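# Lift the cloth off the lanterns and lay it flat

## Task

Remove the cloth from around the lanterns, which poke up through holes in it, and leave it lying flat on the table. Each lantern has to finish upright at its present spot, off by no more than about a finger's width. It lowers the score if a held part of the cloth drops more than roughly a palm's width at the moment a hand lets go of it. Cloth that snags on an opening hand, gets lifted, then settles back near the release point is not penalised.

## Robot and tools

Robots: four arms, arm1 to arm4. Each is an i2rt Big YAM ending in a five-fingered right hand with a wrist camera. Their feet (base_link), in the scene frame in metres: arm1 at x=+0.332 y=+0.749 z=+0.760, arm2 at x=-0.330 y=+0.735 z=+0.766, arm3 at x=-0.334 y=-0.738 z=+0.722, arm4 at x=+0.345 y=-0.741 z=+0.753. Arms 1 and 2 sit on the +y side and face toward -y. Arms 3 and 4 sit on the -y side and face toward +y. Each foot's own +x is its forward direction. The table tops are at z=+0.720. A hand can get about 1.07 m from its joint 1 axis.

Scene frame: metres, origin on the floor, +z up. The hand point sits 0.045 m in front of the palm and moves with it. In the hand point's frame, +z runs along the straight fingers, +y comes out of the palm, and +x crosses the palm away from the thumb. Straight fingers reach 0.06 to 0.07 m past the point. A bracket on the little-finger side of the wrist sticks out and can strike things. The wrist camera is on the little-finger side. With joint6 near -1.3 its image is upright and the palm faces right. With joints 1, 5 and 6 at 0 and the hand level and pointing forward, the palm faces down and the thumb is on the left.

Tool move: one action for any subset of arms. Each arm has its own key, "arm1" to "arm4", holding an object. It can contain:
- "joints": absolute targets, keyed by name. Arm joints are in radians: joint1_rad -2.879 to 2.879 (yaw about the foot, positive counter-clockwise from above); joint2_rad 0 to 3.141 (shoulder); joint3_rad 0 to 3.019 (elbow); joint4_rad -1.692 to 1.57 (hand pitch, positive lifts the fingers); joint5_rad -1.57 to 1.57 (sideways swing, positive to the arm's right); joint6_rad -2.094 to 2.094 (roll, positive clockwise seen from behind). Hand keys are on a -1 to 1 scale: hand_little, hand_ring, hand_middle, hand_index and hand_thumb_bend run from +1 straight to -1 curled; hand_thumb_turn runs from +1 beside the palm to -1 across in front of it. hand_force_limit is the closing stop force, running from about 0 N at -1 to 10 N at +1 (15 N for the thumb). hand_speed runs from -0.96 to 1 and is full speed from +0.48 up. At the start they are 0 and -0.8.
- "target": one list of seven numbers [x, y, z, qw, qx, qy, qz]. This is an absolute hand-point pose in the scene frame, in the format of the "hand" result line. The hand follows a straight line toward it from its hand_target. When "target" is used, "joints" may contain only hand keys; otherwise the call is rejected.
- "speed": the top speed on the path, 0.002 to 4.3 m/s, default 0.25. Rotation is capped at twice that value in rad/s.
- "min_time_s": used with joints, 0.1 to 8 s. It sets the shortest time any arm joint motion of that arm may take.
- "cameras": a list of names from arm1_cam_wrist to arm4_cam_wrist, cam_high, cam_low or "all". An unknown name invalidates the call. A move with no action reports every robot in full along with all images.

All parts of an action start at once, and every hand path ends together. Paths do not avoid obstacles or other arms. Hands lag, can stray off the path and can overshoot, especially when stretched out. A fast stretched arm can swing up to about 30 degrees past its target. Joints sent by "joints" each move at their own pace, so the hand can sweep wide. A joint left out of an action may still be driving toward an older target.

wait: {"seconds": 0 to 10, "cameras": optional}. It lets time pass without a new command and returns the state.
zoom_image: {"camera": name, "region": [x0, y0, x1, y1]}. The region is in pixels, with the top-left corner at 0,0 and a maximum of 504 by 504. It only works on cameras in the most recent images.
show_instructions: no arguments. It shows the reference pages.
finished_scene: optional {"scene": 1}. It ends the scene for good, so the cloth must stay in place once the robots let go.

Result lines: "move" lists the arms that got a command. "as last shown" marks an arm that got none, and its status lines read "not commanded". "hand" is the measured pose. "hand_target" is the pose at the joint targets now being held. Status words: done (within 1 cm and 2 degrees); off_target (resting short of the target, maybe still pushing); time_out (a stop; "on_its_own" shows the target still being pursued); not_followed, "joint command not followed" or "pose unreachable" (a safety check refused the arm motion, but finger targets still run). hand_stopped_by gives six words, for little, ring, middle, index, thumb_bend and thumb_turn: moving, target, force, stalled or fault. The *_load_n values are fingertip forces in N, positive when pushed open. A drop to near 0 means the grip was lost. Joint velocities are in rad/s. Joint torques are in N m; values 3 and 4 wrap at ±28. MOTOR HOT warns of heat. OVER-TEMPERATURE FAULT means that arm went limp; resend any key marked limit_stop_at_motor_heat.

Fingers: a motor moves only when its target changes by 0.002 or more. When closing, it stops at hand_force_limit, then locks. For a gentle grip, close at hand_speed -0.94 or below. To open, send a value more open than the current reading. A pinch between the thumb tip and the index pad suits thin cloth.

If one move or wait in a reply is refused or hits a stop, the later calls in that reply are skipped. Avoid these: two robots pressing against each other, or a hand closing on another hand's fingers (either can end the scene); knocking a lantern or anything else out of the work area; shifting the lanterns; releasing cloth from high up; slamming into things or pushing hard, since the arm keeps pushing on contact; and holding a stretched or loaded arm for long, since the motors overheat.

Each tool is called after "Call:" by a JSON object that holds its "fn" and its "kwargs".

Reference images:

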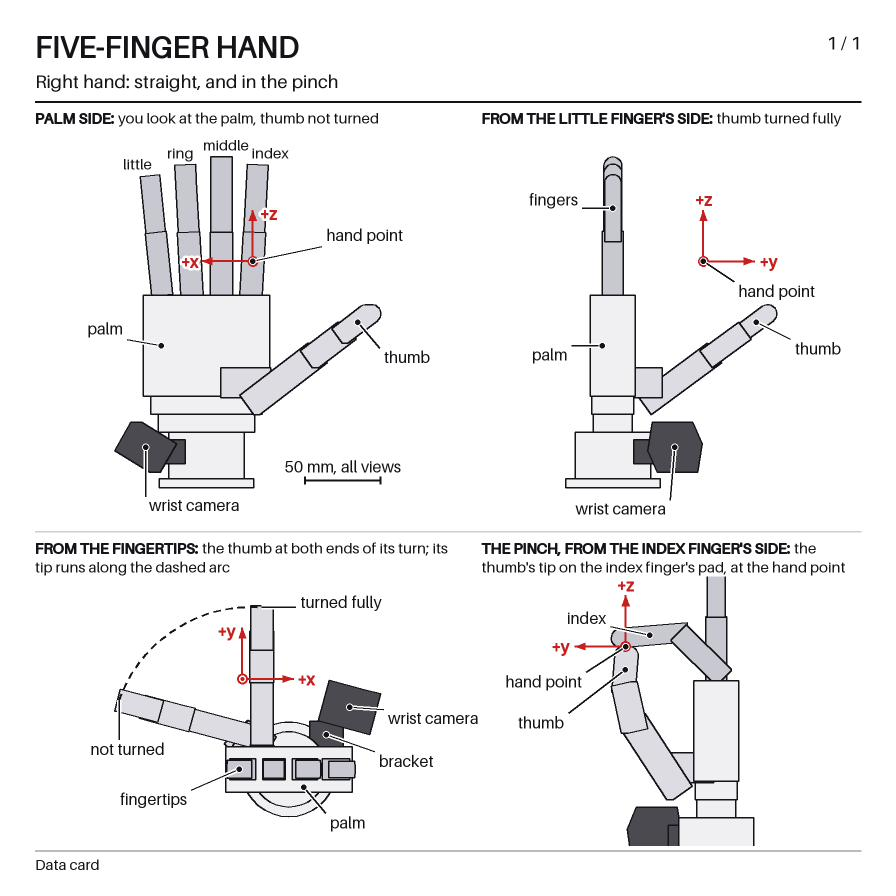

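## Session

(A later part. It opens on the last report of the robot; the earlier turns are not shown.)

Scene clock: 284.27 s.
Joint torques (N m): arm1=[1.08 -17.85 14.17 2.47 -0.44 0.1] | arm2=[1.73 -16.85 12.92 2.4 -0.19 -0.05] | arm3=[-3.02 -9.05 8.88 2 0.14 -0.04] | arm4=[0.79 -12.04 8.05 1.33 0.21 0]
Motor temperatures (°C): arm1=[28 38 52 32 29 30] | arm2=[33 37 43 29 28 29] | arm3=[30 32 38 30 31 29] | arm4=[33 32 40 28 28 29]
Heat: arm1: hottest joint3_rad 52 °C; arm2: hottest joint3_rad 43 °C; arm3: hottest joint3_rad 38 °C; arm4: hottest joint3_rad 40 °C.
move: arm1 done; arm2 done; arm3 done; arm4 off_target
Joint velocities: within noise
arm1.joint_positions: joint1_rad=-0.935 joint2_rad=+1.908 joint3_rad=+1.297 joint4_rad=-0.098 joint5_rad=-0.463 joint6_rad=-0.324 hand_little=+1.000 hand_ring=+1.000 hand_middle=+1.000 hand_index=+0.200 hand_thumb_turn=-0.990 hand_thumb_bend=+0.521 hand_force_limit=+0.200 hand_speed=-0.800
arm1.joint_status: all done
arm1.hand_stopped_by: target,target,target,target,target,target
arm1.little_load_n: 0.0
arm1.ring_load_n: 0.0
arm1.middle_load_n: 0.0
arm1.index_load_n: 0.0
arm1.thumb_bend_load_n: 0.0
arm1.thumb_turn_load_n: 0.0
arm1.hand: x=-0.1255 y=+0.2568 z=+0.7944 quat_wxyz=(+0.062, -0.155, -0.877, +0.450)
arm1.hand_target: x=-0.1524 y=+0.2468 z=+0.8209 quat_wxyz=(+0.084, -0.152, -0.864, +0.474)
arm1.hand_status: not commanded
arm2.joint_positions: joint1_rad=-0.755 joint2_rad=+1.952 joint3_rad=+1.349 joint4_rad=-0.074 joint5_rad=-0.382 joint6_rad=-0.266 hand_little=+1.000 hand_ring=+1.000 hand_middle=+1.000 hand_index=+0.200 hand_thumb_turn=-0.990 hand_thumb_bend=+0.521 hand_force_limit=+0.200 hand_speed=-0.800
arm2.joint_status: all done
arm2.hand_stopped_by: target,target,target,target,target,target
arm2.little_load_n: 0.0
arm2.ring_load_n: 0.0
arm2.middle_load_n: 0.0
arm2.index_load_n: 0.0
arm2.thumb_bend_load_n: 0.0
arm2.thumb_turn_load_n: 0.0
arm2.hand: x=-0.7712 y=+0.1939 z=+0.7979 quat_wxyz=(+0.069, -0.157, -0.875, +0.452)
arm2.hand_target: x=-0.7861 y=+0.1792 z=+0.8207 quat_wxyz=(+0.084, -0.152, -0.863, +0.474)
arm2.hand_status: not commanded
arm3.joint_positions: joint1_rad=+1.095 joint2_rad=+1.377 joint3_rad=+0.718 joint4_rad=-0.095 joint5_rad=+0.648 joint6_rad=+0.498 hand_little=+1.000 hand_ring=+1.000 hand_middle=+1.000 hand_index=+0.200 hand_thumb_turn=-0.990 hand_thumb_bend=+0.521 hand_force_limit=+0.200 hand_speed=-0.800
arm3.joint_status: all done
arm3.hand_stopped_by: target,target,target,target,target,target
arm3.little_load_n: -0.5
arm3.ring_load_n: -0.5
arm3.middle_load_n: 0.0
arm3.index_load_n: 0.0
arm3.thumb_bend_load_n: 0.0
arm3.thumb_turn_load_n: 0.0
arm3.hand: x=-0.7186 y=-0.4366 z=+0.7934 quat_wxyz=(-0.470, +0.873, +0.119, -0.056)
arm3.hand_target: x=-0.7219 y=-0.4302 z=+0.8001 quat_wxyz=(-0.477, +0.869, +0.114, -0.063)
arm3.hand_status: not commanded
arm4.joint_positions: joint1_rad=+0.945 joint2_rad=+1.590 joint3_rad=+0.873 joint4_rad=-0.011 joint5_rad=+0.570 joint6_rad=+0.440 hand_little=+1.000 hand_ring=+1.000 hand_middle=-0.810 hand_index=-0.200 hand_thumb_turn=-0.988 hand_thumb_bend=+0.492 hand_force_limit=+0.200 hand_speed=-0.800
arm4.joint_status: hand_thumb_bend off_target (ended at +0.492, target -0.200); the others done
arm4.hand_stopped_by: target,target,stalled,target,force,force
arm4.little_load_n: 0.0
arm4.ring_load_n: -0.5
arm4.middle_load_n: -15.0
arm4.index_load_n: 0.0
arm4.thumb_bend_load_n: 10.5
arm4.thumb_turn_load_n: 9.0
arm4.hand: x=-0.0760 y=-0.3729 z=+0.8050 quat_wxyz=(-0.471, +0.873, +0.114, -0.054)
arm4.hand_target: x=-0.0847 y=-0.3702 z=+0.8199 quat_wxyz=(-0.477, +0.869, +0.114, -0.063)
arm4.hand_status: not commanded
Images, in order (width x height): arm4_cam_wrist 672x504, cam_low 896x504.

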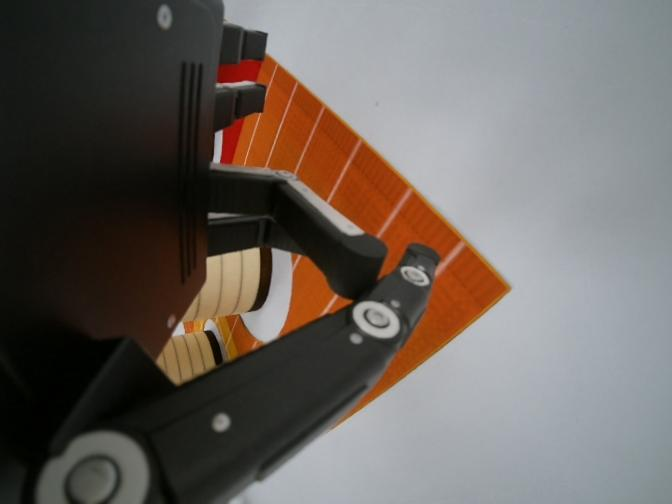

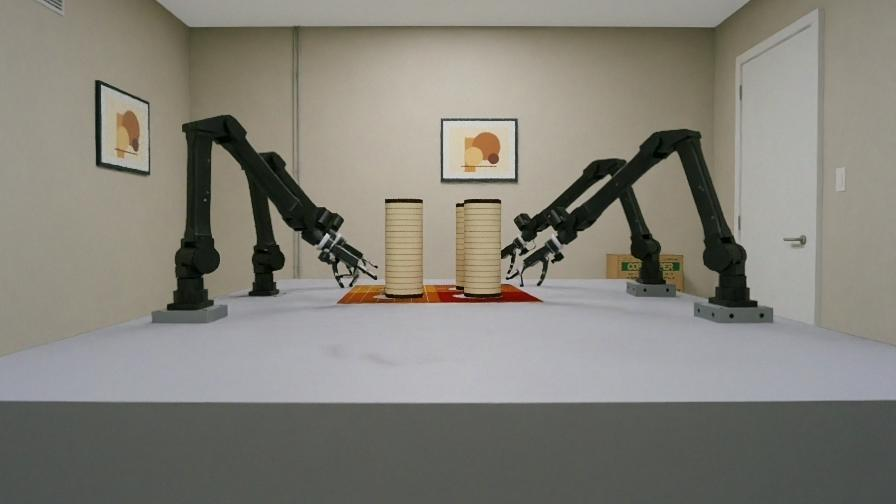

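Call:
{"fn": "move", "kwargs": {"arm4": {"joints":{"hand_thumb_bend":0.9}}}}

Call:
{"fn": "move", "kwargs": {"arm4": {"joints":{"hand_middle":0.99}}}}

Call:
{"fn": "move", "kwargs": {"arm4": {"joints":{"hand_index":-0.2,"hand_thumb_turn":-0.99,"hand_thumb_bend":-0.3}}, "cameras": ["arm4_cam_wrist","cam_low"]}}

Call:
{"fn": "zoom_image", "kwargs": {"camera": "cam_low", "region": [310, 240, 400, 310]}}

Scene clock: 290.20 s.
Joint torques (N m): arm1=[0.67 -17.67 14.17 2.43 -0.44 0.07] | arm2=[1.73 -16.91 12.9 2.4 -0.19 -0.06] | arm3=[-2.73 -9.17 8.9 2.02 0.12 -0.04] | arm4=[0.79 -12.04 8.05 1.36 0.21 -0.02]
Motor temperatures (°C): arm1=[28 39 52 32 29 30] | arm2=[33 37 43 29 28 29] | arm3=[30 32 38 30 31 29] | arm4=[33 32 40 28 28 29]
Heat: arm1: hottest joint3_rad 52 °C; arm2: hottest joint3_rad 43 °C; arm3: hottest joint3_rad 38 °C; arm4: hottest joint3_rad 40 °C.
move: arm4 done
Joint velocities: within noise
arm1, arm2, arm3: as last shown
arm3.little_load_n: 0.0
arm4.joint_positions: joint1_rad=+0.945 joint2_rad=+1.590 joint3_rad=+0.873 joint4_rad=-0.011 joint5_rad=+0.570 joint6_rad=+0.440 hand_little=+1.000 hand_ring=+1.000 hand_middle=-0.808 hand_index=-0.200 hand_thumb_turn=-0.988 hand_thumb_bend=+0.900 hand_force_limit=+0.200 hand_speed=-0.800
arm4.joint_status: all done
arm4.hand_stopped_by: target,target,stalled,target,target,force
arm4.little_load_n: 0.0
arm4.ring_load_n: 0.0
arm4.middle_load_n: 0.0
arm4.index_load_n: 0.0
arm4.thumb_bend_load_n: 0.0
arm4.thumb_turn_load_n: 0.0
arm4.hand: x=-0.0760 y=-0.3729 z=+0.8050 quat_wxyz=(-0.471, +0.873, +0.114, -0.054)
arm4.hand_target: x=-0.0847 y=-0.3702 z=+0.8199 quat_wxyz=(-0.477, +0.869, +0.114, -0.063)
arm4.hand_status: not commanded
pictures: none

Scene clock: 293.93 s.
Joint torques (N m): arm1=[0.5 -17.08 14.23 2.37 -0.47 0.11] | arm2=[1.79 -16.91 12.9 2.37 -0.2 -0.05] | arm3=[-2.9 -9.17 8.87 2 0.14 -0.06] | arm4=[0.73 -11.99 8.03 1.36 0.21 -0.01]
Motor temperatures (°C): arm1=[28 39 52 32 29 30] | arm2=[33 37 43 29 28 29] | arm3=[30 32 38 30 31 29] | arm4=[33 32 40 28 28 29]
Heat: arm1: hottest joint3_rad 52 °C; arm2: hottest joint3_rad 43 °C; arm3: hottest joint3_rad 38 °C; arm4: hottest joint3_rad 40 °C.
move: arm4 done
Joint velocities: within noise
arm1, arm2, arm3: as last shown
arm3.ring_load_n: 0.0
arm4.joint_positions: joint1_rad=+0.945 joint2_rad=+1.590 joint3_rad=+0.873 joint4_rad=-0.011 joint5_rad=+0.570 joint6_rad=+0.440 hand_little=+1.000 hand_ring=+1.000 hand_middle=+0.990 hand_index=-0.200 hand_thumb_turn=-0.988 hand_thumb_bend=+0.900 hand_force_limit=+0.200 hand_speed=-0.800
arm4.joint_status: all done
arm4.hand_stopped_by: target,target,target,target,target,force
arm4.little_load_n: 0.0
arm4.ring_load_n: 0.0
arm4.middle_load_n: 0.0
arm4.index_load_n: 0.0
arm4.thumb_bend_load_n: 0.0
arm4.thumb_turn_load_n: 0.0
arm4.hand: x=-0.0760 y=-0.3729 z=+0.8050 quat_wxyz=(-0.471, +0.873, +0.114, -0.054)
arm4.hand_target: x=-0.0847 y=-0.3702 z=+0.8199 quat_wxyz=(-0.477, +0.869, +0.114, -0.063)
arm4.hand_status: not commanded
pictures: none

Scene clock: 298.60 s.
Joint torques (N m): arm1=[1.14 -17.96 14.22 2.51 -0.49 0.07] | arm2=[1.79 -16.91 12.89 2.4 -0.19 -0.05] | arm3=[-2.84 -9.17 8.88 2.04 0.14 -0.04] | arm4=[0.79 -11.99 8.06 1.35 0.22 0]
Motor temperatures (°C): arm1=[28 39 52 32 29 30] | arm2=[33 37 43 29 28 29] | arm3=[30 32 38 30 31 29] | arm4=[33 32 40 28 28 29]
Heat: arm1: hottest joint3_rad 52 °C; arm2: hottest joint3_rad 43 °C; arm3: hottest joint3_rad 38 °C; arm4: hottest joint3_rad 40 °C.
move: arm4 done
Joint velocities: within noise
arm1, arm2, arm3: as last shown
arm2.little_load_n: -0.5
arm2.thumb_bend_load_n: 0.5
arm3.ring_load_n: -0.5
arm4.joint_positions: joint1_rad=+0.945 joint2_rad=+1.590 joint3_rad=+0.873 joint4_rad=-0.011 joint5_rad=+0.570 joint6_rad=+0.440 hand_little=+1.000 hand_ring=+1.000 hand_middle=+0.990 hand_index=-0.200 hand_thumb_turn=-0.988 hand_thumb_bend=-0.300 hand_force_limit=+0.200 hand_speed=-0.800
arm4.joint_status: all done
arm4.hand_stopped_by: target,target,target,target,target,force
arm4.little_load_n: 0.0
arm4.ring_load_n: 0.0
arm4.middle_load_n: -0.5
arm4.index_load_n: 0.0
arm4.thumb_bend_load_n: 0.0
arm4.thumb_turn_load_n: 0.0
arm4.hand: x=-0.0760 y=-0.3729 z=+0.8050 quat_wxyz=(-0.471, +0.873, +0.114, -0.054)
arm4.hand_target: x=-0.0847 y=-0.3702 z=+0.8199 quat_wxyz=(-0.477, +0.869, +0.114, -0.063)
arm4.hand_status: not commanded
Images, in order (width x height): arm4_cam_wrist 672x504, cam_low 896x504.

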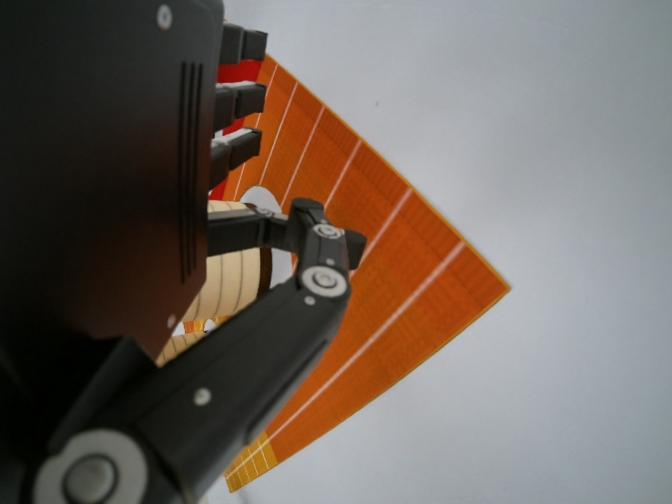

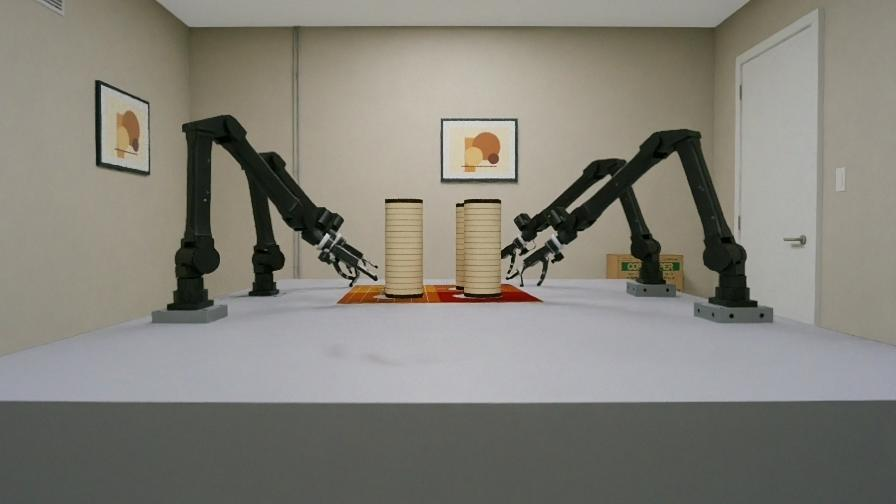

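Scaled by 5.600 from the camera's image (finer frame: 1280x720).

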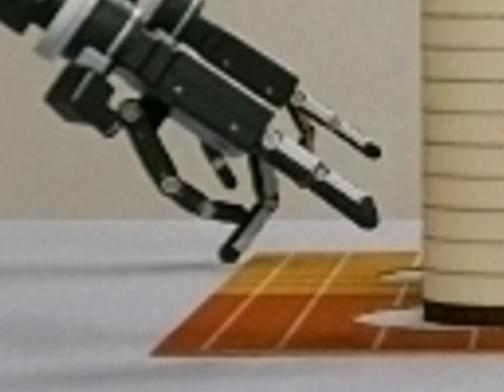

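Call:
{"fn": "move", "kwargs": {"arm1": {"joints":{"hand_thumb_turn":-0.65}}, "arm2": {"joints":{"hand_thumb_turn":-0.65}}, "arm3": {"joints":{"hand_thumb_turn":-0.65}}, "arm4": {"joints":{"hand_thumb_bend":0.5}}}}

Call:
{"fn": "move", "kwargs": {"arm4": {"joints":{"hand_thumb_turn":-0.65}}}}

Call:
{"fn": "move", "kwargs": {"arm4": {"joints":{"hand_thumb_bend":-0.3}}, "cameras": ["arm4_cam_wrist","cam_low"]}}

Call:
{"fn": "zoom_image", "kwargs": {"camera": "cam_low", "region": [310, 240, 400, 310]}}

Scene clock: 311.83 s.
Joint torques (N m): arm1=[0.85 -17.26 14.12 2.36 -0.44 0.11] | arm2=[1.73 -16.91 12.89 2.39 -0.19 -0.05] | arm3=[-2.84 -9.29 8.81 2.06 0.13 -0.06] | arm4=[0.73 -12.04 8.03 1.36 0.22 0.01]
Motor temperatures (°C): arm1=[28 39 52 32 29 30] | arm2=[33 37 43 29 28 29] | arm3=[30 32 38 30 31 29] | arm4=[33 32 41 28 28 29]
Heat: arm1: hottest joint3_rad 52 °C; arm2: hottest joint3_rad 43 °C; arm3: hottest joint3_rad 38 °C; arm4: hottest joint3_rad 41 °C.
move: arm1 done; arm2 done; arm3 done; arm4 done
Joint velocities: within noise
arm1.joint_positions: joint1_rad=-0.935 joint2_rad=+1.908 joint3_rad=+1.297 joint4_rad=-0.098 joint5_rad=-0.463 joint6_rad=-0.324 hand_little=+1.000 hand_ring=+1.000 hand_middle=+1.000 hand_index=+0.200 hand_thumb_turn=-0.650 hand_thumb_bend=+0.521 hand_force_limit=+0.200 hand_speed=-0.800
arm1.joint_status: all done
arm1.hand_stopped_by: target,target,target,target,target,target
arm1.little_load_n: 0.0
arm1.ring_load_n: -0.5
arm1.middle_load_n: 0.0
arm1.index_load_n: 0.0
arm1.thumb_bend_load_n: 0.0
arm1.thumb_turn_load_n: 0.0
arm1.hand: x=-0.1255 y=+0.2568 z=+0.7944 quat_wxyz=(+0.062, -0.155, -0.877, +0.450)
arm1.hand_target: x=-0.1524 y=+0.2468 z=+0.8209 quat_wxyz=(+0.084, -0.152, -0.864, +0.474)
arm1.hand_status: not commanded
arm2.joint_positions: joint1_rad=-0.755 joint2_rad=+1.952 joint3_rad=+1.349 joint4_rad=-0.074 joint5_rad=-0.382 joint6_rad=-0.266 hand_little=+1.000 hand_ring=+1.000 hand_middle=+1.000 hand_index=+0.200 hand_thumb_turn=-0.650 hand_thumb_bend=+0.521 hand_force_limit=+0.200 hand_speed=-0.800
arm2.joint_status: all done
arm2.hand_stopped_by: target,target,target,target,target,target
arm2.little_load_n: 0.0
arm2.ring_load_n: 0.0
arm2.middle_load_n: 0.0
arm2.index_load_n: 0.0
arm2.thumb_bend_load_n: 0.0
arm2.thumb_turn_load_n: 0.0
arm2.hand: x=-0.7712 y=+0.1939 z=+0.7979 quat_wxyz=(+0.069, -0.157, -0.875, +0.452)
arm2.hand_target: x=-0.7861 y=+0.1792 z=+0.8207 quat_wxyz=(+0.084, -0.152, -0.863, +0.474)
arm2.hand_status: not commanded
arm3.joint_positions: joint1_rad=+1.095 joint2_rad=+1.377 joint3_rad=+0.718 joint4_rad=-0.095 joint5_rad=+0.648 joint6_rad=+0.498 hand_little=+1.000 hand_ring=+1.000 hand_middle=+1.000 hand_index=+0.200 hand_thumb_turn=-0.650 hand_thumb_bend=+0.521 hand_force_limit=+0.200 hand_speed=-0.800
arm3.joint_status: all done
arm3.hand_stopped_by: target,target,target,target,target,target
arm3.little_load_n: 0.0
arm3.ring_load_n: 0.0
arm3.middle_load_n: -0.5
arm3.index_load_n: 0.0
arm3.thumb_bend_load_n: 0.0
arm3.thumb_turn_load_n: 0.0
arm3.hand: x=-0.7186 y=-0.4366 z=+0.7934 quat_wxyz=(-0.470, +0.873, +0.119, -0.056)
arm3.hand_target: x=-0.7219 y=-0.4302 z=+0.8001 quat_wxyz=(-0.477, +0.869, +0.114, -0.063)
arm3.hand_status: not commanded
arm4.joint_positions: joint1_rad=+0.945 joint2_rad=+1.590 joint3_rad=+0.873 joint4_rad=-0.011 joint5_rad=+0.570 joint6_rad=+0.440 hand_little=+1.000 hand_ring=+1.000 hand_middle=+0.990 hand_index=-0.200 hand_thumb_turn=-0.988 hand_thumb_bend=+0.500 hand_force_limit=+0.200 hand_speed=-0.800
arm4.joint_status: all done
arm4.hand_stopped_by: target,target,target,target,target,force
arm4.little_load_n: 0.0
arm4.ring_load_n: 0.0
arm4.middle_load_n: 0.0
arm4.index_load_n: 0.0
arm4.thumb_bend_load_n: 0.0
arm4.thumb_turn_load_n: 0.0
arm4.hand: x=-0.0760 y=-0.3729 z=+0.8050 quat_wxyz=(-0.471, +0.873, +0.114, -0.054)
arm4.hand_target: x=-0.0847 y=-0.3702 z=+0.8199 quat_wxyz=(-0.477, +0.869, +0.114, -0.063)
arm4.hand_status: not commanded
pictures: none

Scene clock: 313.20 s.
Joint torques (N m): arm1=[0.62 -17.61 14.12 2.56 -0.46 0.09] | arm2=[1.79 -16.85 12.9 2.41 -0.19 -0.05] | arm3=[-2.61 -9.17 8.85 2.09 0.13 -0.05] | arm4=[0.79 -11.99 8.05 1.36 0.22 0.01]
Motor temperatures (°C): arm1=[28 39 52 32 29 30] | arm2=[33 37 43 29 28 29] | arm3=[30 32 38 30 30 29] | arm4=[33 32 41 28 28 29]
Heat: arm1: hottest joint3_rad 52 °C; arm2: hottest joint3_rad 43 °C; arm3: hottest joint3_rad 38 °C; arm4: hottest joint3_rad 41 °C.
move: arm4 done
Joint velocities: within noise
arm1, arm2, arm3: as last shown
arm1.ring_load_n: 0.0
arm3.middle_load_n: 0.0
arm4.joint_positions: joint1_rad=+0.945 joint2_rad=+1.590 joint3_rad=+0.873 joint4_rad=-0.011 joint5_rad=+0.570 joint6_rad=+0.440 hand_little=+1.000 hand_ring=+1.000 hand_middle=+0.990 hand_index=-0.200 hand_thumb_turn=-0.650 hand_thumb_bend=+0.500 hand_force_limit=+0.200 hand_speed=-0.800
arm4.joint_status: all done
arm4.hand_stopped_by: target,target,target,target,target,target
arm4.little_load_n: 0.0
arm4.ring_load_n: 0.0
arm4.middle_load_n: 0.0
arm4.index_load_n: 0.0
arm4.thumb_bend_load_n: 0.0
arm4.thumb_turn_load_n: 0.0
arm4.hand: x=-0.0760 y=-0.3729 z=+0.8050 quat_wxyz=(-0.471, +0.873, +0.114, -0.054)
arm4.hand_target: x=-0.0847 y=-0.3702 z=+0.8199 quat_wxyz=(-0.477, +0.869, +0.114, -0.063)
arm4.hand_status: not commanded
pictures: none

Scene clock: 316.47 s.
Joint torques (N m): arm1=[0.97 -16.91 14.22 2.41 -0.43 0.11] | arm2=[1.73 -16.91 12.88 2.39 -0.19 -0.05] | arm3=[-2.55 -9.05 8.88 2.09 0.14 -0.04] | arm4=[0.73 -12.04 8.08 1.36 0.22 -0.01]
Motor temperatures (°C): arm1=[28 39 53 32 29 30] | arm2=[33 37 43 29 28 29] | arm3=[30 32 38 30 30 29] | arm4=[33 32 41 28 28 29]
Heat: arm1: hottest joint3_rad 53 °C; arm2: hottest joint3_rad 43 °C; arm3: hottest joint3_rad 38 °C; arm4: hottest joint3_rad 41 °C.
move: arm4 done
Joint velocities: within noise
arm1, arm2, arm3: as last shown
arm2.middle_load_n: -0.5
arm3.middle_load_n: -0.5
arm4.joint_positions: joint1_rad=+0.945 joint2_rad=+1.590 joint3_rad=+0.873 joint4_rad=-0.011 joint5_rad=+0.570 joint6_rad=+0.440 hand_little=+1.000 hand_ring=+1.000 hand_middle=+0.990 hand_index=-0.200 hand_thumb_turn=-0.650 hand_thumb_bend=-0.300 hand_force_limit=+0.200 hand_speed=-0.800
arm4.joint_status: all done
arm4.hand_stopped_by: target,target,target,target,target,target
arm4.little_load_n: 0.0
arm4.ring_load_n: 0.0
arm4.middle_load_n: 0.0
arm4.index_load_n: 0.0
arm4.thumb_bend_load_n: 0.0
arm4.thumb_turn_load_n: 0.0
arm4.hand: x=-0.0760 y=-0.3729 z=+0.8050 quat_wxyz=(-0.471, +0.873, +0.114, -0.054)
arm4.hand_target: x=-0.0847 y=-0.3702 z=+0.8199 quat_wxyz=(-0.477, +0.869, +0.114, -0.063)
arm4.hand_status: not commanded
Images, in order (width x height): arm4_cam_wrist 672x504, cam_low 896x504.

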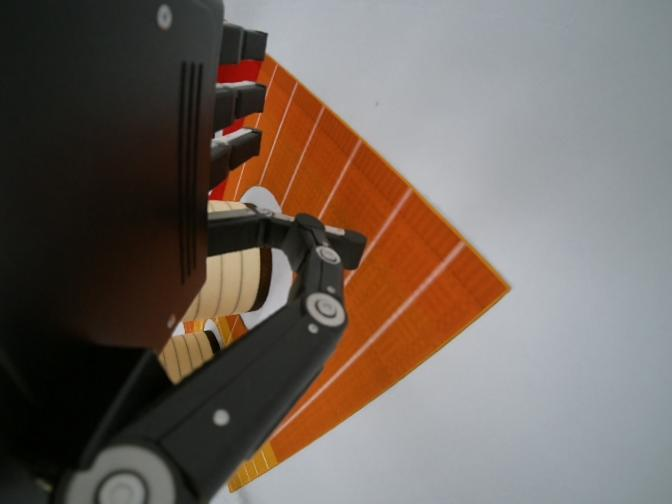

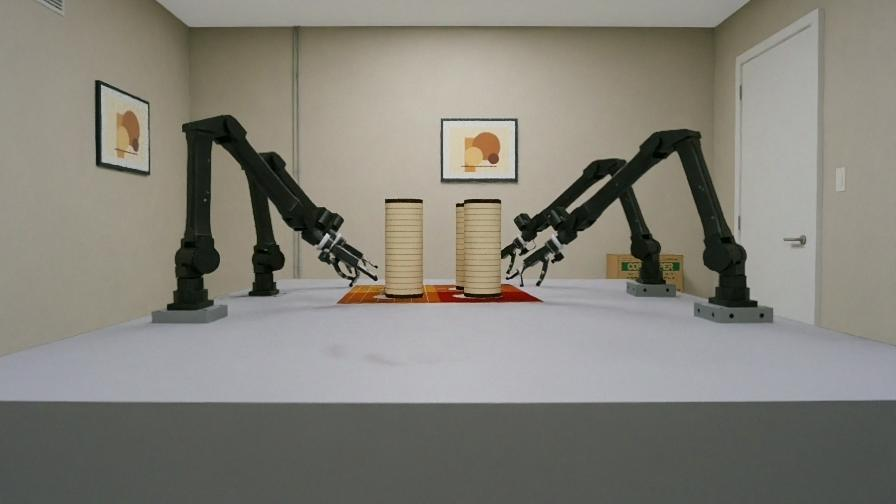

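Scaled by 5.600 from the camera's image (finer frame: 1280x720).

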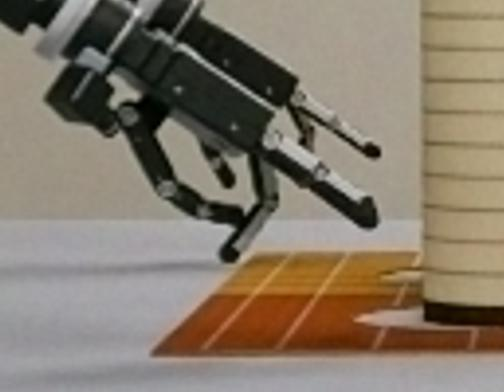

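Call:
{"fn": "move", "kwargs": {"arm4": {"joints":{"hand_thumb_bend":0.05}}}}

Call:
{"fn": "move", "kwargs": {"arm4": {"joints":{"hand_index":-0.7}}, "cameras": ["arm4_cam_wrist","cam_low"]}}

Call:
{"fn": "zoom_image", "kwargs": {"camera": "cam_low", "region": [310, 240, 400, 310]}}

Scene clock: 322.07 s.
Joint torques (N m): arm1=[0.56 -17.32 14 2.62 -0.45 0.08] | arm2=[1.79 -16.97 12.9 2.4 -0.19 -0.05] | arm3=[-2.78 -9.29 8.85 2.06 0.15 -0.04] | arm4=[0.85 -12.1 8.06 1.35 0.22 0]
Motor temperatures (°C): arm1=[28 39 53 32 29 30] | arm2=[33 37 43 29 28 29] | arm3=[30 32 38 30 30 29] | arm4=[33 32 41 28 28 29]
Heat: arm1: hottest joint3_rad 53 °C; arm2: hottest joint3_rad 43 °C; arm3: hottest joint3_rad 38 °C; arm4: hottest joint3_rad 41 °C.
move: arm4 done
Joint velocities: within noise
arm1, arm2, arm3: as last shown
arm2.middle_load_n: 0.0
arm2.index_load_n: 0.5
arm3.middle_load_n: 0.0
arm4.joint_positions: joint1_rad=+0.945 joint2_rad=+1.590 joint3_rad=+0.873 joint4_rad=-0.011 joint5_rad=+0.570 joint6_rad=+0.440 hand_little=+1.000 hand_ring=+1.000 hand_middle=+0.990 hand_index=-0.200 hand_thumb_turn=-0.650 hand_thumb_bend=+0.050 hand_force_limit=+0.200 hand_speed=-0.800
arm4.joint_status: all done
arm4.hand_stopped_by: target,target,target,target,target,target
arm4.little_load_n: 0.0
arm4.ring_load_n: -0.5
arm4.middle_load_n: 0.0
arm4.index_load_n: 0.0
arm4.thumb_bend_load_n: 0.0
arm4.thumb_turn_load_n: 0.0
arm4.hand: x=-0.0761 y=-0.3730 z=+0.8050 quat_wxyz=(-0.471, +0.873, +0.115, -0.054)
arm4.hand_target: x=-0.0848 y=-0.3703 z=+0.8199 quat_wxyz=(-0.477, +0.869, +0.114, -0.063)
arm4.hand_status: not commanded
pictures: none

Scene clock: 323.23 s.
Joint torques (N m): arm1=[1.38 -17.55 14.26 2.39 -0.41 0.12] | arm2=[1.79 -16.85 12.92 2.4 -0.19 -0.05] | arm3=[-2.73 -9.35 8.9 2.06 0.15 -0.04] | arm4=[0.73 -11.93 8.06 1.36 0.21 0]
Motor temperatures (°C): arm1=[28 39 53 32 29 30] | arm2=[33 37 43 29 28 29] | arm3=[30 32 38 30 30 29] | arm4=[33 32 41 28 28 29]
Heat: arm1: hottest joint3_rad 53 °C; arm2: hottest joint3_rad 43 °C; arm3: hottest joint3_rad 38 °C; arm4: hottest joint3_rad 41 °C.
move: arm4 off_target
Joint velocities: within noise
arm1, arm2, arm3: as last shown
arm2.index_load_n: 0.0
arm3.thumb_bend_load_n: 0.5
arm4.joint_positions: joint1_rad=+0.945 joint2_rad=+1.590 joint3_rad=+0.873 joint4_rad=-0.011 joint5_rad=+0.570 joint6_rad=+0.440 hand_little=+1.000 hand_ring=+1.000 hand_middle=+0.990 hand_index=-0.233 hand_thumb_turn=-0.650 hand_thumb_bend=+0.050 hand_force_limit=+0.200 hand_speed=-0.800
arm4.joint_status: hand_index off_target (ended at -0.233, target -0.700)
arm4.hand_stopped_by: target,target,target,force,target,target
arm4.little_load_n: -0.5
arm4.ring_load_n: 0.0
arm4.middle_load_n: 0.0
arm4.index_load_n: 10.0
arm4.thumb_bend_load_n: 1.0
arm4.thumb_turn_load_n: 0.0
arm4.hand: x=-0.0761 y=-0.3730 z=+0.8050 quat_wxyz=(-0.471, +0.873, +0.115, -0.054)
arm4.hand_target: x=-0.0848 y=-0.3703 z=+0.8199 quat_wxyz=(-0.477, +0.869, +0.114, -0.063)
arm4.hand_status: not commanded
Images, in order (width x height): arm4_cam_wrist 672x504, cam_low 896x504.

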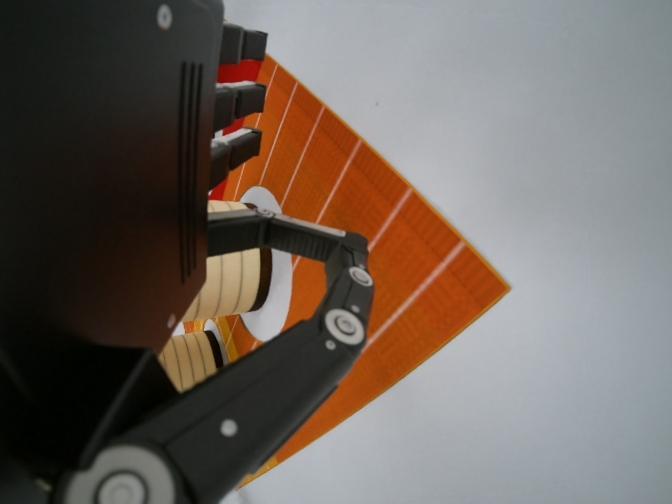

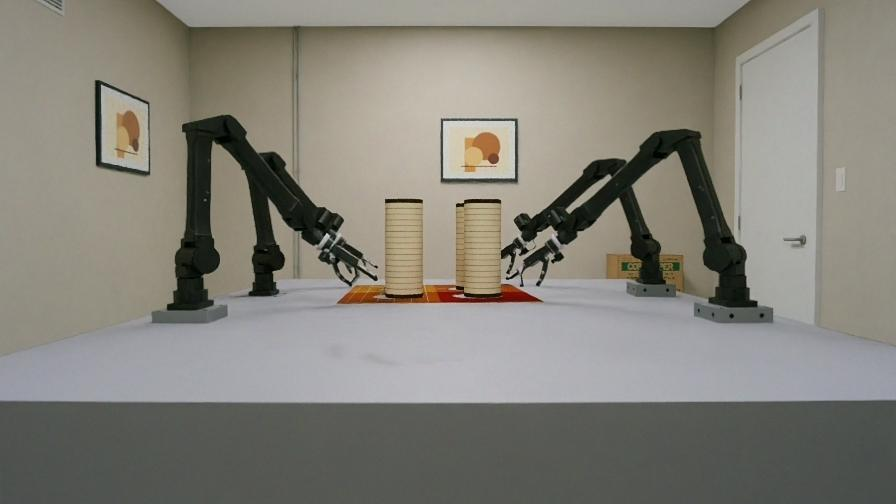

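Scaled by 5.600 from the camera's image (finer frame: 1280x720).

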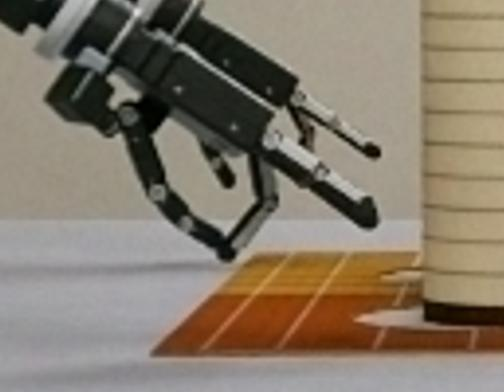

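Call:
{"fn": "move", "kwargs": {"arm4": {"target":[-0.104,-0.390,0.785,0.477,-0.869,-0.114,0.0626],"speed":0.1,"joints":{"hand_thumb_bend":0.35,"hand_index":0.2}}}}

Call:
{"fn": "move", "kwargs": {"arm4": {"target":[-0.104,-0.390,0.750,0.477,-0.869,-0.114,0.0626],"speed":0.05}, "cameras": ["arm4_cam_wrist","cam_low"]}}

Call:
{"fn": "zoom_image", "kwargs": {"camera": "cam_low", "region": [310, 250, 400, 320]}}

Scene clock: 332.73 s.
Joint torques (N m): arm1=[0.79 -17.55 14.05 2.5 -0.44 0.11] | arm2=[1.79 -16.91 12.92 2.4 -0.19 -0.05] | arm3=[-2.73 -9.05 8.91 2.02 0.13 -0.06] | arm4=[0.85 -11.46 6.78 2.45 0.42 0.14]
Motor temperatures (°C): arm1=[28 39 53 32 29 30] | arm2=[33 37 43 29 28 29] | arm3=[30 32 38 30 30 29] | arm4=[33 33 41 28 28 29]
Heat: arm1: hottest joint3_rad 53 °C; arm2: hottest joint3_rad 43 °C; arm3: hottest joint3_rad 38 °C; arm4: hottest joint3_rad 41 °C.
move: arm4 off_target
Joint velocities: within noise
arm1, arm2, arm3: as last shown
arm2.ring_load_n: -0.5
arm2.middle_load_n: -0.5
arm2.index_load_n: -0.5
arm3.thumb_bend_load_n: 0.0
arm4.joint_positions: joint1_rad=+1.005 joint2_rad=+1.656 joint3_rad=+0.873 joint4_rad=+0.020 joint5_rad=+0.612 joint6_rad=+0.476 hand_little=+1.000 hand_ring=+1.000 hand_middle=+0.990 hand_index=+0.200 hand_thumb_turn=-0.650 hand_thumb_bend=+0.350 hand_force_limit=+0.200 hand_speed=-0.800
arm4.joint_status: all done
arm4.hand_stopped_by: target,target,target,target,target,target
arm4.little_load_n: 0.0
arm4.ring_load_n: -0.5
arm4.middle_load_n: 0.0
arm4.index_load_n: 0.0
arm4.thumb_bend_load_n: 0.0
arm4.thumb_turn_load_n: 0.0
arm4.hand: x=-0.0940 y=-0.3926 z=+0.7776 quat_wxyz=(-0.469, +0.874, +0.122, -0.050)
arm4.hand_target: x=-0.1037 y=-0.3901 z=+0.7852 quat_wxyz=(-0.477, +0.869, +0.114, -0.063)
arm4.hand_status: off_target (0.013 m and 2.1 deg from the pose sent, 0.038 m and 1.3 deg at the start)
pictures: none

Scene clock: 333.93 s.
Joint torques (N m): arm1=[1.67 -17.44 14.06 2.5 -0.42 0.11] | arm2=[1.79 -16.91 12.89 2.4 -0.2 -0.05] | arm3=[-2.67 -9.29 8.85 2 0.13 -0.05] | arm4=[0.91 -10.52 5.35 2.41 0.3 0.12]
Motor temperatures (°C): arm1=[28 39 53 32 29 30] | arm2=[33 37 43 29 28 29] | arm3=[30 32 38 30 30 29] | arm4=[33 32 41 28 28 29]
Heat: arm1: hottest joint3_rad 53 °C; arm2: hottest joint3_rad 43 °C; arm3: hottest joint3_rad 38 °C; arm4: hottest joint3_rad 41 °C.
move: arm4 done
Joint velocities: within noise
arm1, arm2, arm3: as last shown
arm2.ring_load_n: 0.0
arm2.middle_load_n: 0.0
arm2.index_load_n: 0.0
arm4.joint_positions: joint1_rad=+1.005 joint2_rad=+1.717 joint3_rad=+0.863 joint4_rad=+0.123 joint5_rad=+0.616 joint6_rad=+0.479 hand_little=+1.000 hand_ring=+1.000 hand_middle=+0.990 hand_index=+0.200 hand_thumb_turn=-0.650 hand_thumb_bend=+0.350 hand_force_limit=+0.200 hand_speed=-0.800
arm4.joint_status: not commanded
arm4.hand_stopped_by: target,target,target,target,target,target
arm4.little_load_n: -0.5
arm4.ring_load_n: 0.0
arm4.middle_load_n: 0.0
arm4.index_load_n: -0.5
arm4.thumb_bend_load_n: 0.0
arm4.thumb_turn_load_n: 0.0
arm4.hand: x=-0.1017 y=-0.3870 z=+0.7577 quat_wxyz=(-0.478, +0.869, +0.114, -0.060)
arm4.hand_target: x=-0.1038 y=-0.3900 z=+0.7501 quat_wxyz=(-0.477, +0.869, +0.114, -0.063)
arm4.hand_status: done (0.009 m and 0.3 deg from the pose sent, 0.029 m and 2.1 deg at the start)
Images, in order (width x height): arm4_cam_wrist 672x504, cam_low 896x504.

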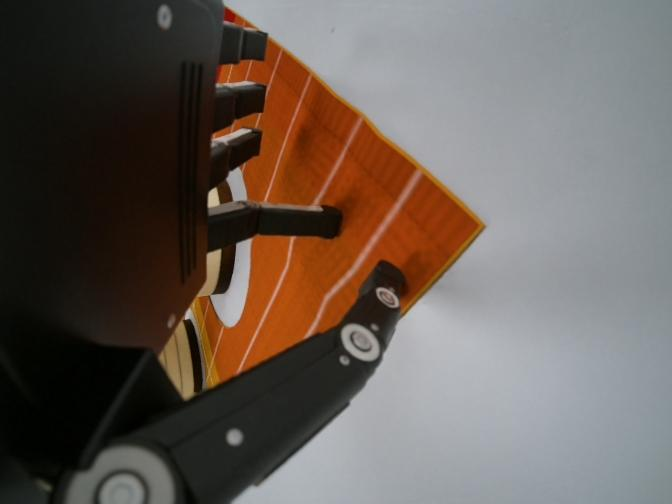

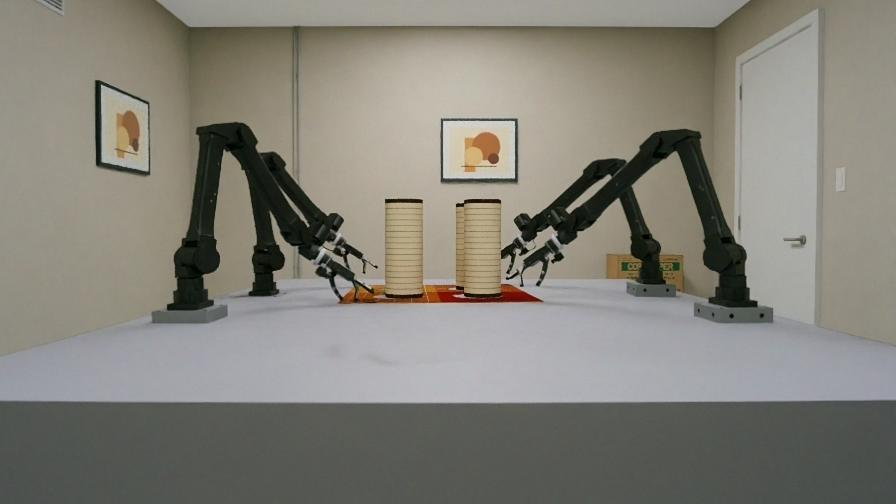

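Scaled by 5.600 from the camera's image (finer frame: 1280x720).

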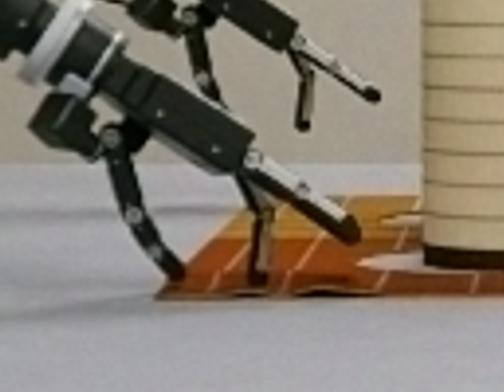

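Call:
{"fn": "move", "kwargs": {"arm4": {"target":[-0.104,-0.392,0.744,0.477,-0.869,-0.114,0.0626],"speed":0.05,"joints":{"hand_thumb_bend":0.05,"hand_index":-0.5,"hand_speed":-0.8,"hand_force_limit":0.4}}, "cameras": ["arm4_cam_wrist","cam_low"]}}

Call:
{"fn": "zoom_image", "kwargs": {"camera": "cam_low", "region": [310, 250, 400, 320]}}

Call:
{"fn": "zoom_image", "kwargs": {"camera": "arm4_cam_wrist", "region": [250, 150, 520, 370]}}

Scene clock: 339.67 s.
Joint torques (N m): arm1=[0.62 -17.85 14.13 2.47 -0.43 0.08] | arm2=[1.79 -16.91 12.9 2.39 -0.2 -0.05] | arm3=[-2.84 -9.05 8.84 2.06 0.13 -0.05] | arm4=[1.32 -10.81 5.26 2.29 0.3 0.1]
Motor temperatures (°C): arm1=[28 39 53 32 29 30] | arm2=[33 38 43 29 28 29] | arm3=[30 32 38 30 30 29] | arm4=[33 32 40 28 28 29]
Heat: arm1: hottest joint3_rad 53 °C; arm2: hottest joint3_rad 43 °C; arm3: hottest joint3_rad 38 °C; arm4: hottest joint3_rad 40 °C.
move: arm4 off_target
Joint velocities: within noise
arm1, arm2, arm3: as last shown
arm1.thumb_bend_load_n: 0.5
arm2.ring_load_n: -0.5
arm4.joint_positions: joint1_rad=+1.005 joint2_rad=+1.732 joint3_rad=+0.858 joint4_rad=+0.142 joint5_rad=+0.618 joint6_rad=+0.483 hand_little=+1.000 hand_ring=+1.000 hand_middle=+0.990 hand_index=-0.241 hand_thumb_turn=-0.650 hand_thumb_bend=+0.090 hand_force_limit=+0.400 hand_speed=-0.800
arm4.joint_status: hand_index off_target (ended at -0.241, target -0.500); hand_thumb_bend off_target (ended at +0.090, target +0.050); the others done
arm4.hand_stopped_by: target,target,target,force,force,target
arm4.little_load_n: 0.0
arm4.ring_load_n: 0.0
arm4.middle_load_n: 0.0
arm4.index_load_n: 10.5
arm4.thumb_bend_load_n: 9.5
arm4.thumb_turn_load_n: 0.0
arm4.hand: x=-0.1012 y=-0.3868 z=+0.7513 quat_wxyz=(-0.479, +0.869, +0.112, -0.060)
arm4.hand_target: x=-0.1037 y=-0.3920 z=+0.7440 quat_wxyz=(-0.477, +0.869, +0.114, -0.062)
arm4.hand_status: done (0.009 m and 0.4 deg from the pose sent, 0.015 m and 0.4 deg at the start)
Images, in order (width x height): arm4_cam_wrist 672x504, cam_low 896x504.

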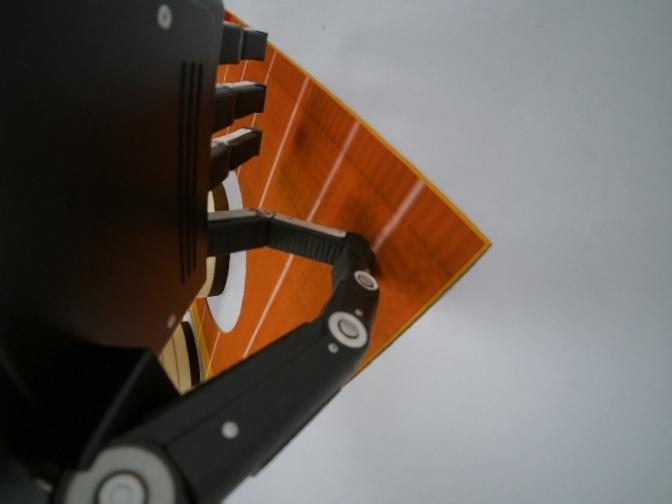

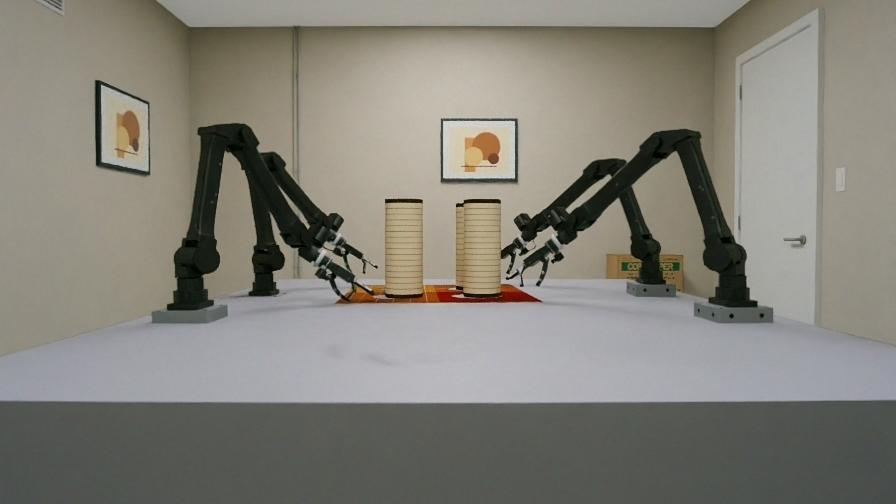

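Scaled by 5.600 from the camera's image (finer frame: 1280x720).

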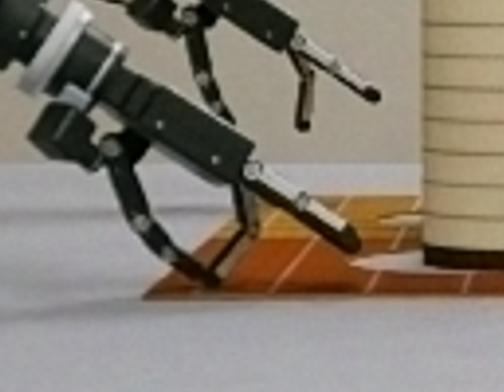

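Scaled by 1.867 from the camera's image (finer frame: 960x720).

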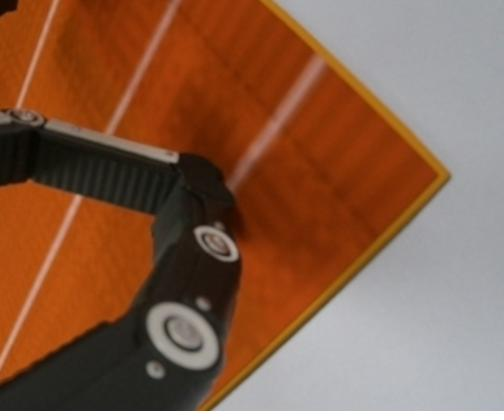

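Call:
{"fn": "move", "kwargs": {"arm4": {"target":[-0.104,-0.392,0.80,0.477,-0.869,-0.114,0.0626],"speed":0.05}, "cameras": ["arm4_cam_wrist","cam_low"]}}

Call:
{"fn": "zoom_image", "kwargs": {"camera": "cam_low", "region": [310, 250, 400, 320]}}

Scene clock: 345.03 s.
Joint torques (N m): arm1=[1.14 -17.32 14.05 2.44 -0.47 0.1] | arm2=[1.79 -16.85 12.9 2.37 -0.19 -0.06] | arm3=[-2.67 -9.29 8.85 2.04 0.11 -0.06] | arm4=[1.14 -12.86 8.47 1.33 0.26 0.09]
Motor temperatures (°C): arm1=[28 39 53 32 29 30] | arm2=[33 38 43 29 28 29] | arm3=[30 32 38 30 30 29] | arm4=[33 32 40 28 28 29]
Heat: arm1: hottest joint3_rad 53 °C; arm2: hottest joint3_rad 43 °C; arm3: hottest joint3_rad 38 °C; arm4: hottest joint3_rad 40 °C.
move: arm4 off_target
Joint velocities: within noise
arm1.joint_positions: joint1_rad=-0.935 joint2_rad=+1.908 joint3_rad=+1.297 joint4_rad=-0.098 joint5_rad=-0.463 joint6_rad=-0.324 hand_little=+1.000 hand_ring=+1.000 hand_middle=+1.000 hand_index=+0.200 hand_thumb_turn=-0.650 hand_thumb_bend=+0.521 hand_force_limit=+0.200 hand_speed=-0.800
arm1.joint_status: not commanded
arm1.hand_stopped_by: target,target,target,target,target,target
arm1.little_load_n: 0.0
arm1.ring_load_n: 0.0
arm1.middle_load_n: 0.0
arm1.index_load_n: 0.0
arm1.thumb_bend_load_n: 0.0
arm1.thumb_turn_load_n: 0.0
arm1.hand: x=-0.1255 y=+0.2568 z=+0.7944 quat_wxyz=(+0.062, -0.155, -0.877, +0.450)
arm1.hand_target: x=-0.1524 y=+0.2468 z=+0.8209 quat_wxyz=(+0.084, -0.152, -0.864, +0.474)
arm1.hand_status: not commanded
arm2.joint_positions: joint1_rad=-0.755 joint2_rad=+1.952 joint3_rad=+1.349 joint4_rad=-0.074 joint5_rad=-0.382 joint6_rad=-0.266 hand_little=+1.000 hand_ring=+1.000 hand_middle=+1.000 hand_index=+0.200 hand_thumb_turn=-0.650 hand_thumb_bend=+0.521 hand_force_limit=+0.200 hand_speed=-0.800
arm2.joint_status: not commanded
arm2.hand_stopped_by: target,target,target,target,target,target
arm2.little_load_n: 0.0
arm2.ring_load_n: -0.5
arm2.middle_load_n: 0.0
arm2.index_load_n: 0.0
arm2.thumb_bend_load_n: 0.0
arm2.thumb_turn_load_n: 0.0
arm2.hand: x=-0.7712 y=+0.1939 z=+0.7979 quat_wxyz=(+0.069, -0.157, -0.875, +0.452)
arm2.hand_target: x=-0.7861 y=+0.1792 z=+0.8207 quat_wxyz=(+0.084, -0.152, -0.863, +0.474)
arm2.hand_status: not commanded
arm3.joint_positions: joint1_rad=+1.095 joint2_rad=+1.377 joint3_rad=+0.718 joint4_rad=-0.095 joint5_rad=+0.648 joint6_rad=+0.498 hand_little=+1.000 hand_ring=+1.000 hand_middle=+1.000 hand_index=+0.200 hand_thumb_turn=-0.650 hand_thumb_bend=+0.521 hand_force_limit=+0.200 hand_speed=-0.800
arm3.joint_status: not commanded
arm3.hand_stopped_by: target,target,target,target,target,target
arm3.little_load_n: 0.0
arm3.ring_load_n: 0.0
arm3.middle_load_n: 0.0
arm3.index_load_n: 0.0
arm3.thumb_bend_load_n: 0.0
arm3.thumb_turn_load_n: 0.0
arm3.hand: x=-0.7186 y=-0.4366 z=+0.7934 quat_wxyz=(-0.470, +0.873, +0.119, -0.056)
arm3.hand_target: x=-0.7219 y=-0.4302 z=+0.8001 quat_wxyz=(-0.477, +0.869, +0.114, -0.063)
arm3.hand_status: not commanded
arm4.joint_positions: joint1_rad=+1.005 joint2_rad=+1.642 joint3_rad=+0.858 joint4_rad=+0.009 joint5_rad=+0.618 joint6_rad=+0.484 hand_little=+1.000 hand_ring=+1.000 hand_middle=+0.990 hand_index=-0.241 hand_thumb_turn=-0.650 hand_thumb_bend=+0.090 hand_force_limit=+0.400 hand_speed=-0.800
arm4.joint_status: not commanded
arm4.hand_stopped_by: target,target,target,force,force,target
arm4.little_load_n: 0.0
arm4.ring_load_n: 0.0
arm4.middle_load_n: 0.0
arm4.index_load_n: 10.5
arm4.thumb_bend_load_n: 9.5
arm4.thumb_turn_load_n: 0.5
arm4.hand: x=-0.0869 y=-0.3960 z=+0.7769 quat_wxyz=(-0.466, +0.875, +0.120, -0.045)
arm4.hand_target: x=-0.1034 y=-0.3923 z=+0.8002 quat_wxyz=(-0.477, +0.869, +0.114, -0.063)
arm4.hand_status: off_target (0.029 m and 2.5 deg from the pose sent, 0.049 m and 0.4 deg at the start)
Images, in order (width x height): arm4_cam_wrist 672x504, cam_low 896x504.

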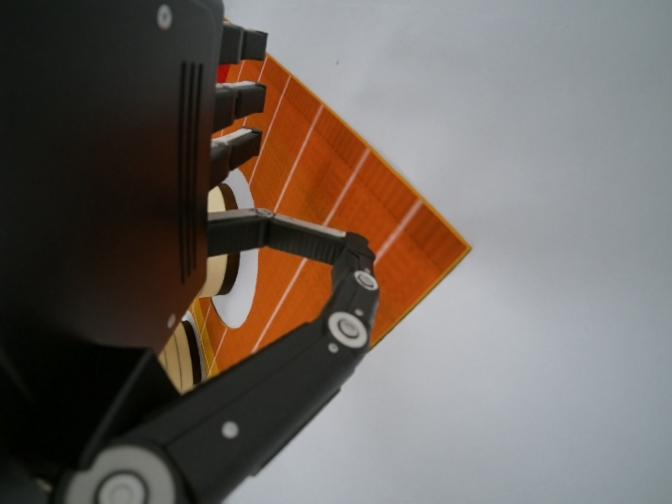

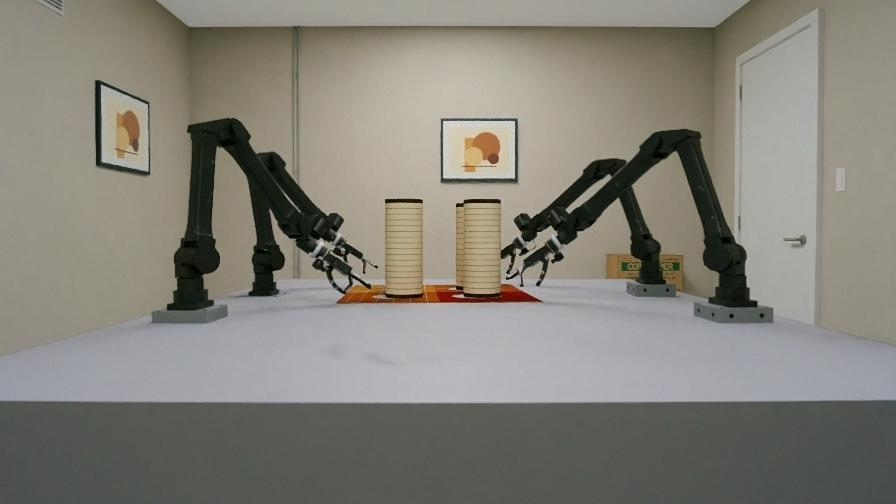

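Scaled by 5.600 from the camera's image (finer frame: 1280x720).

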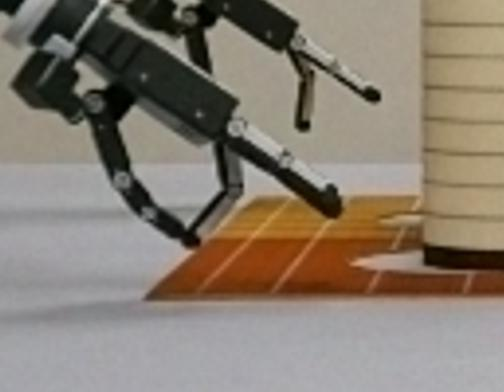

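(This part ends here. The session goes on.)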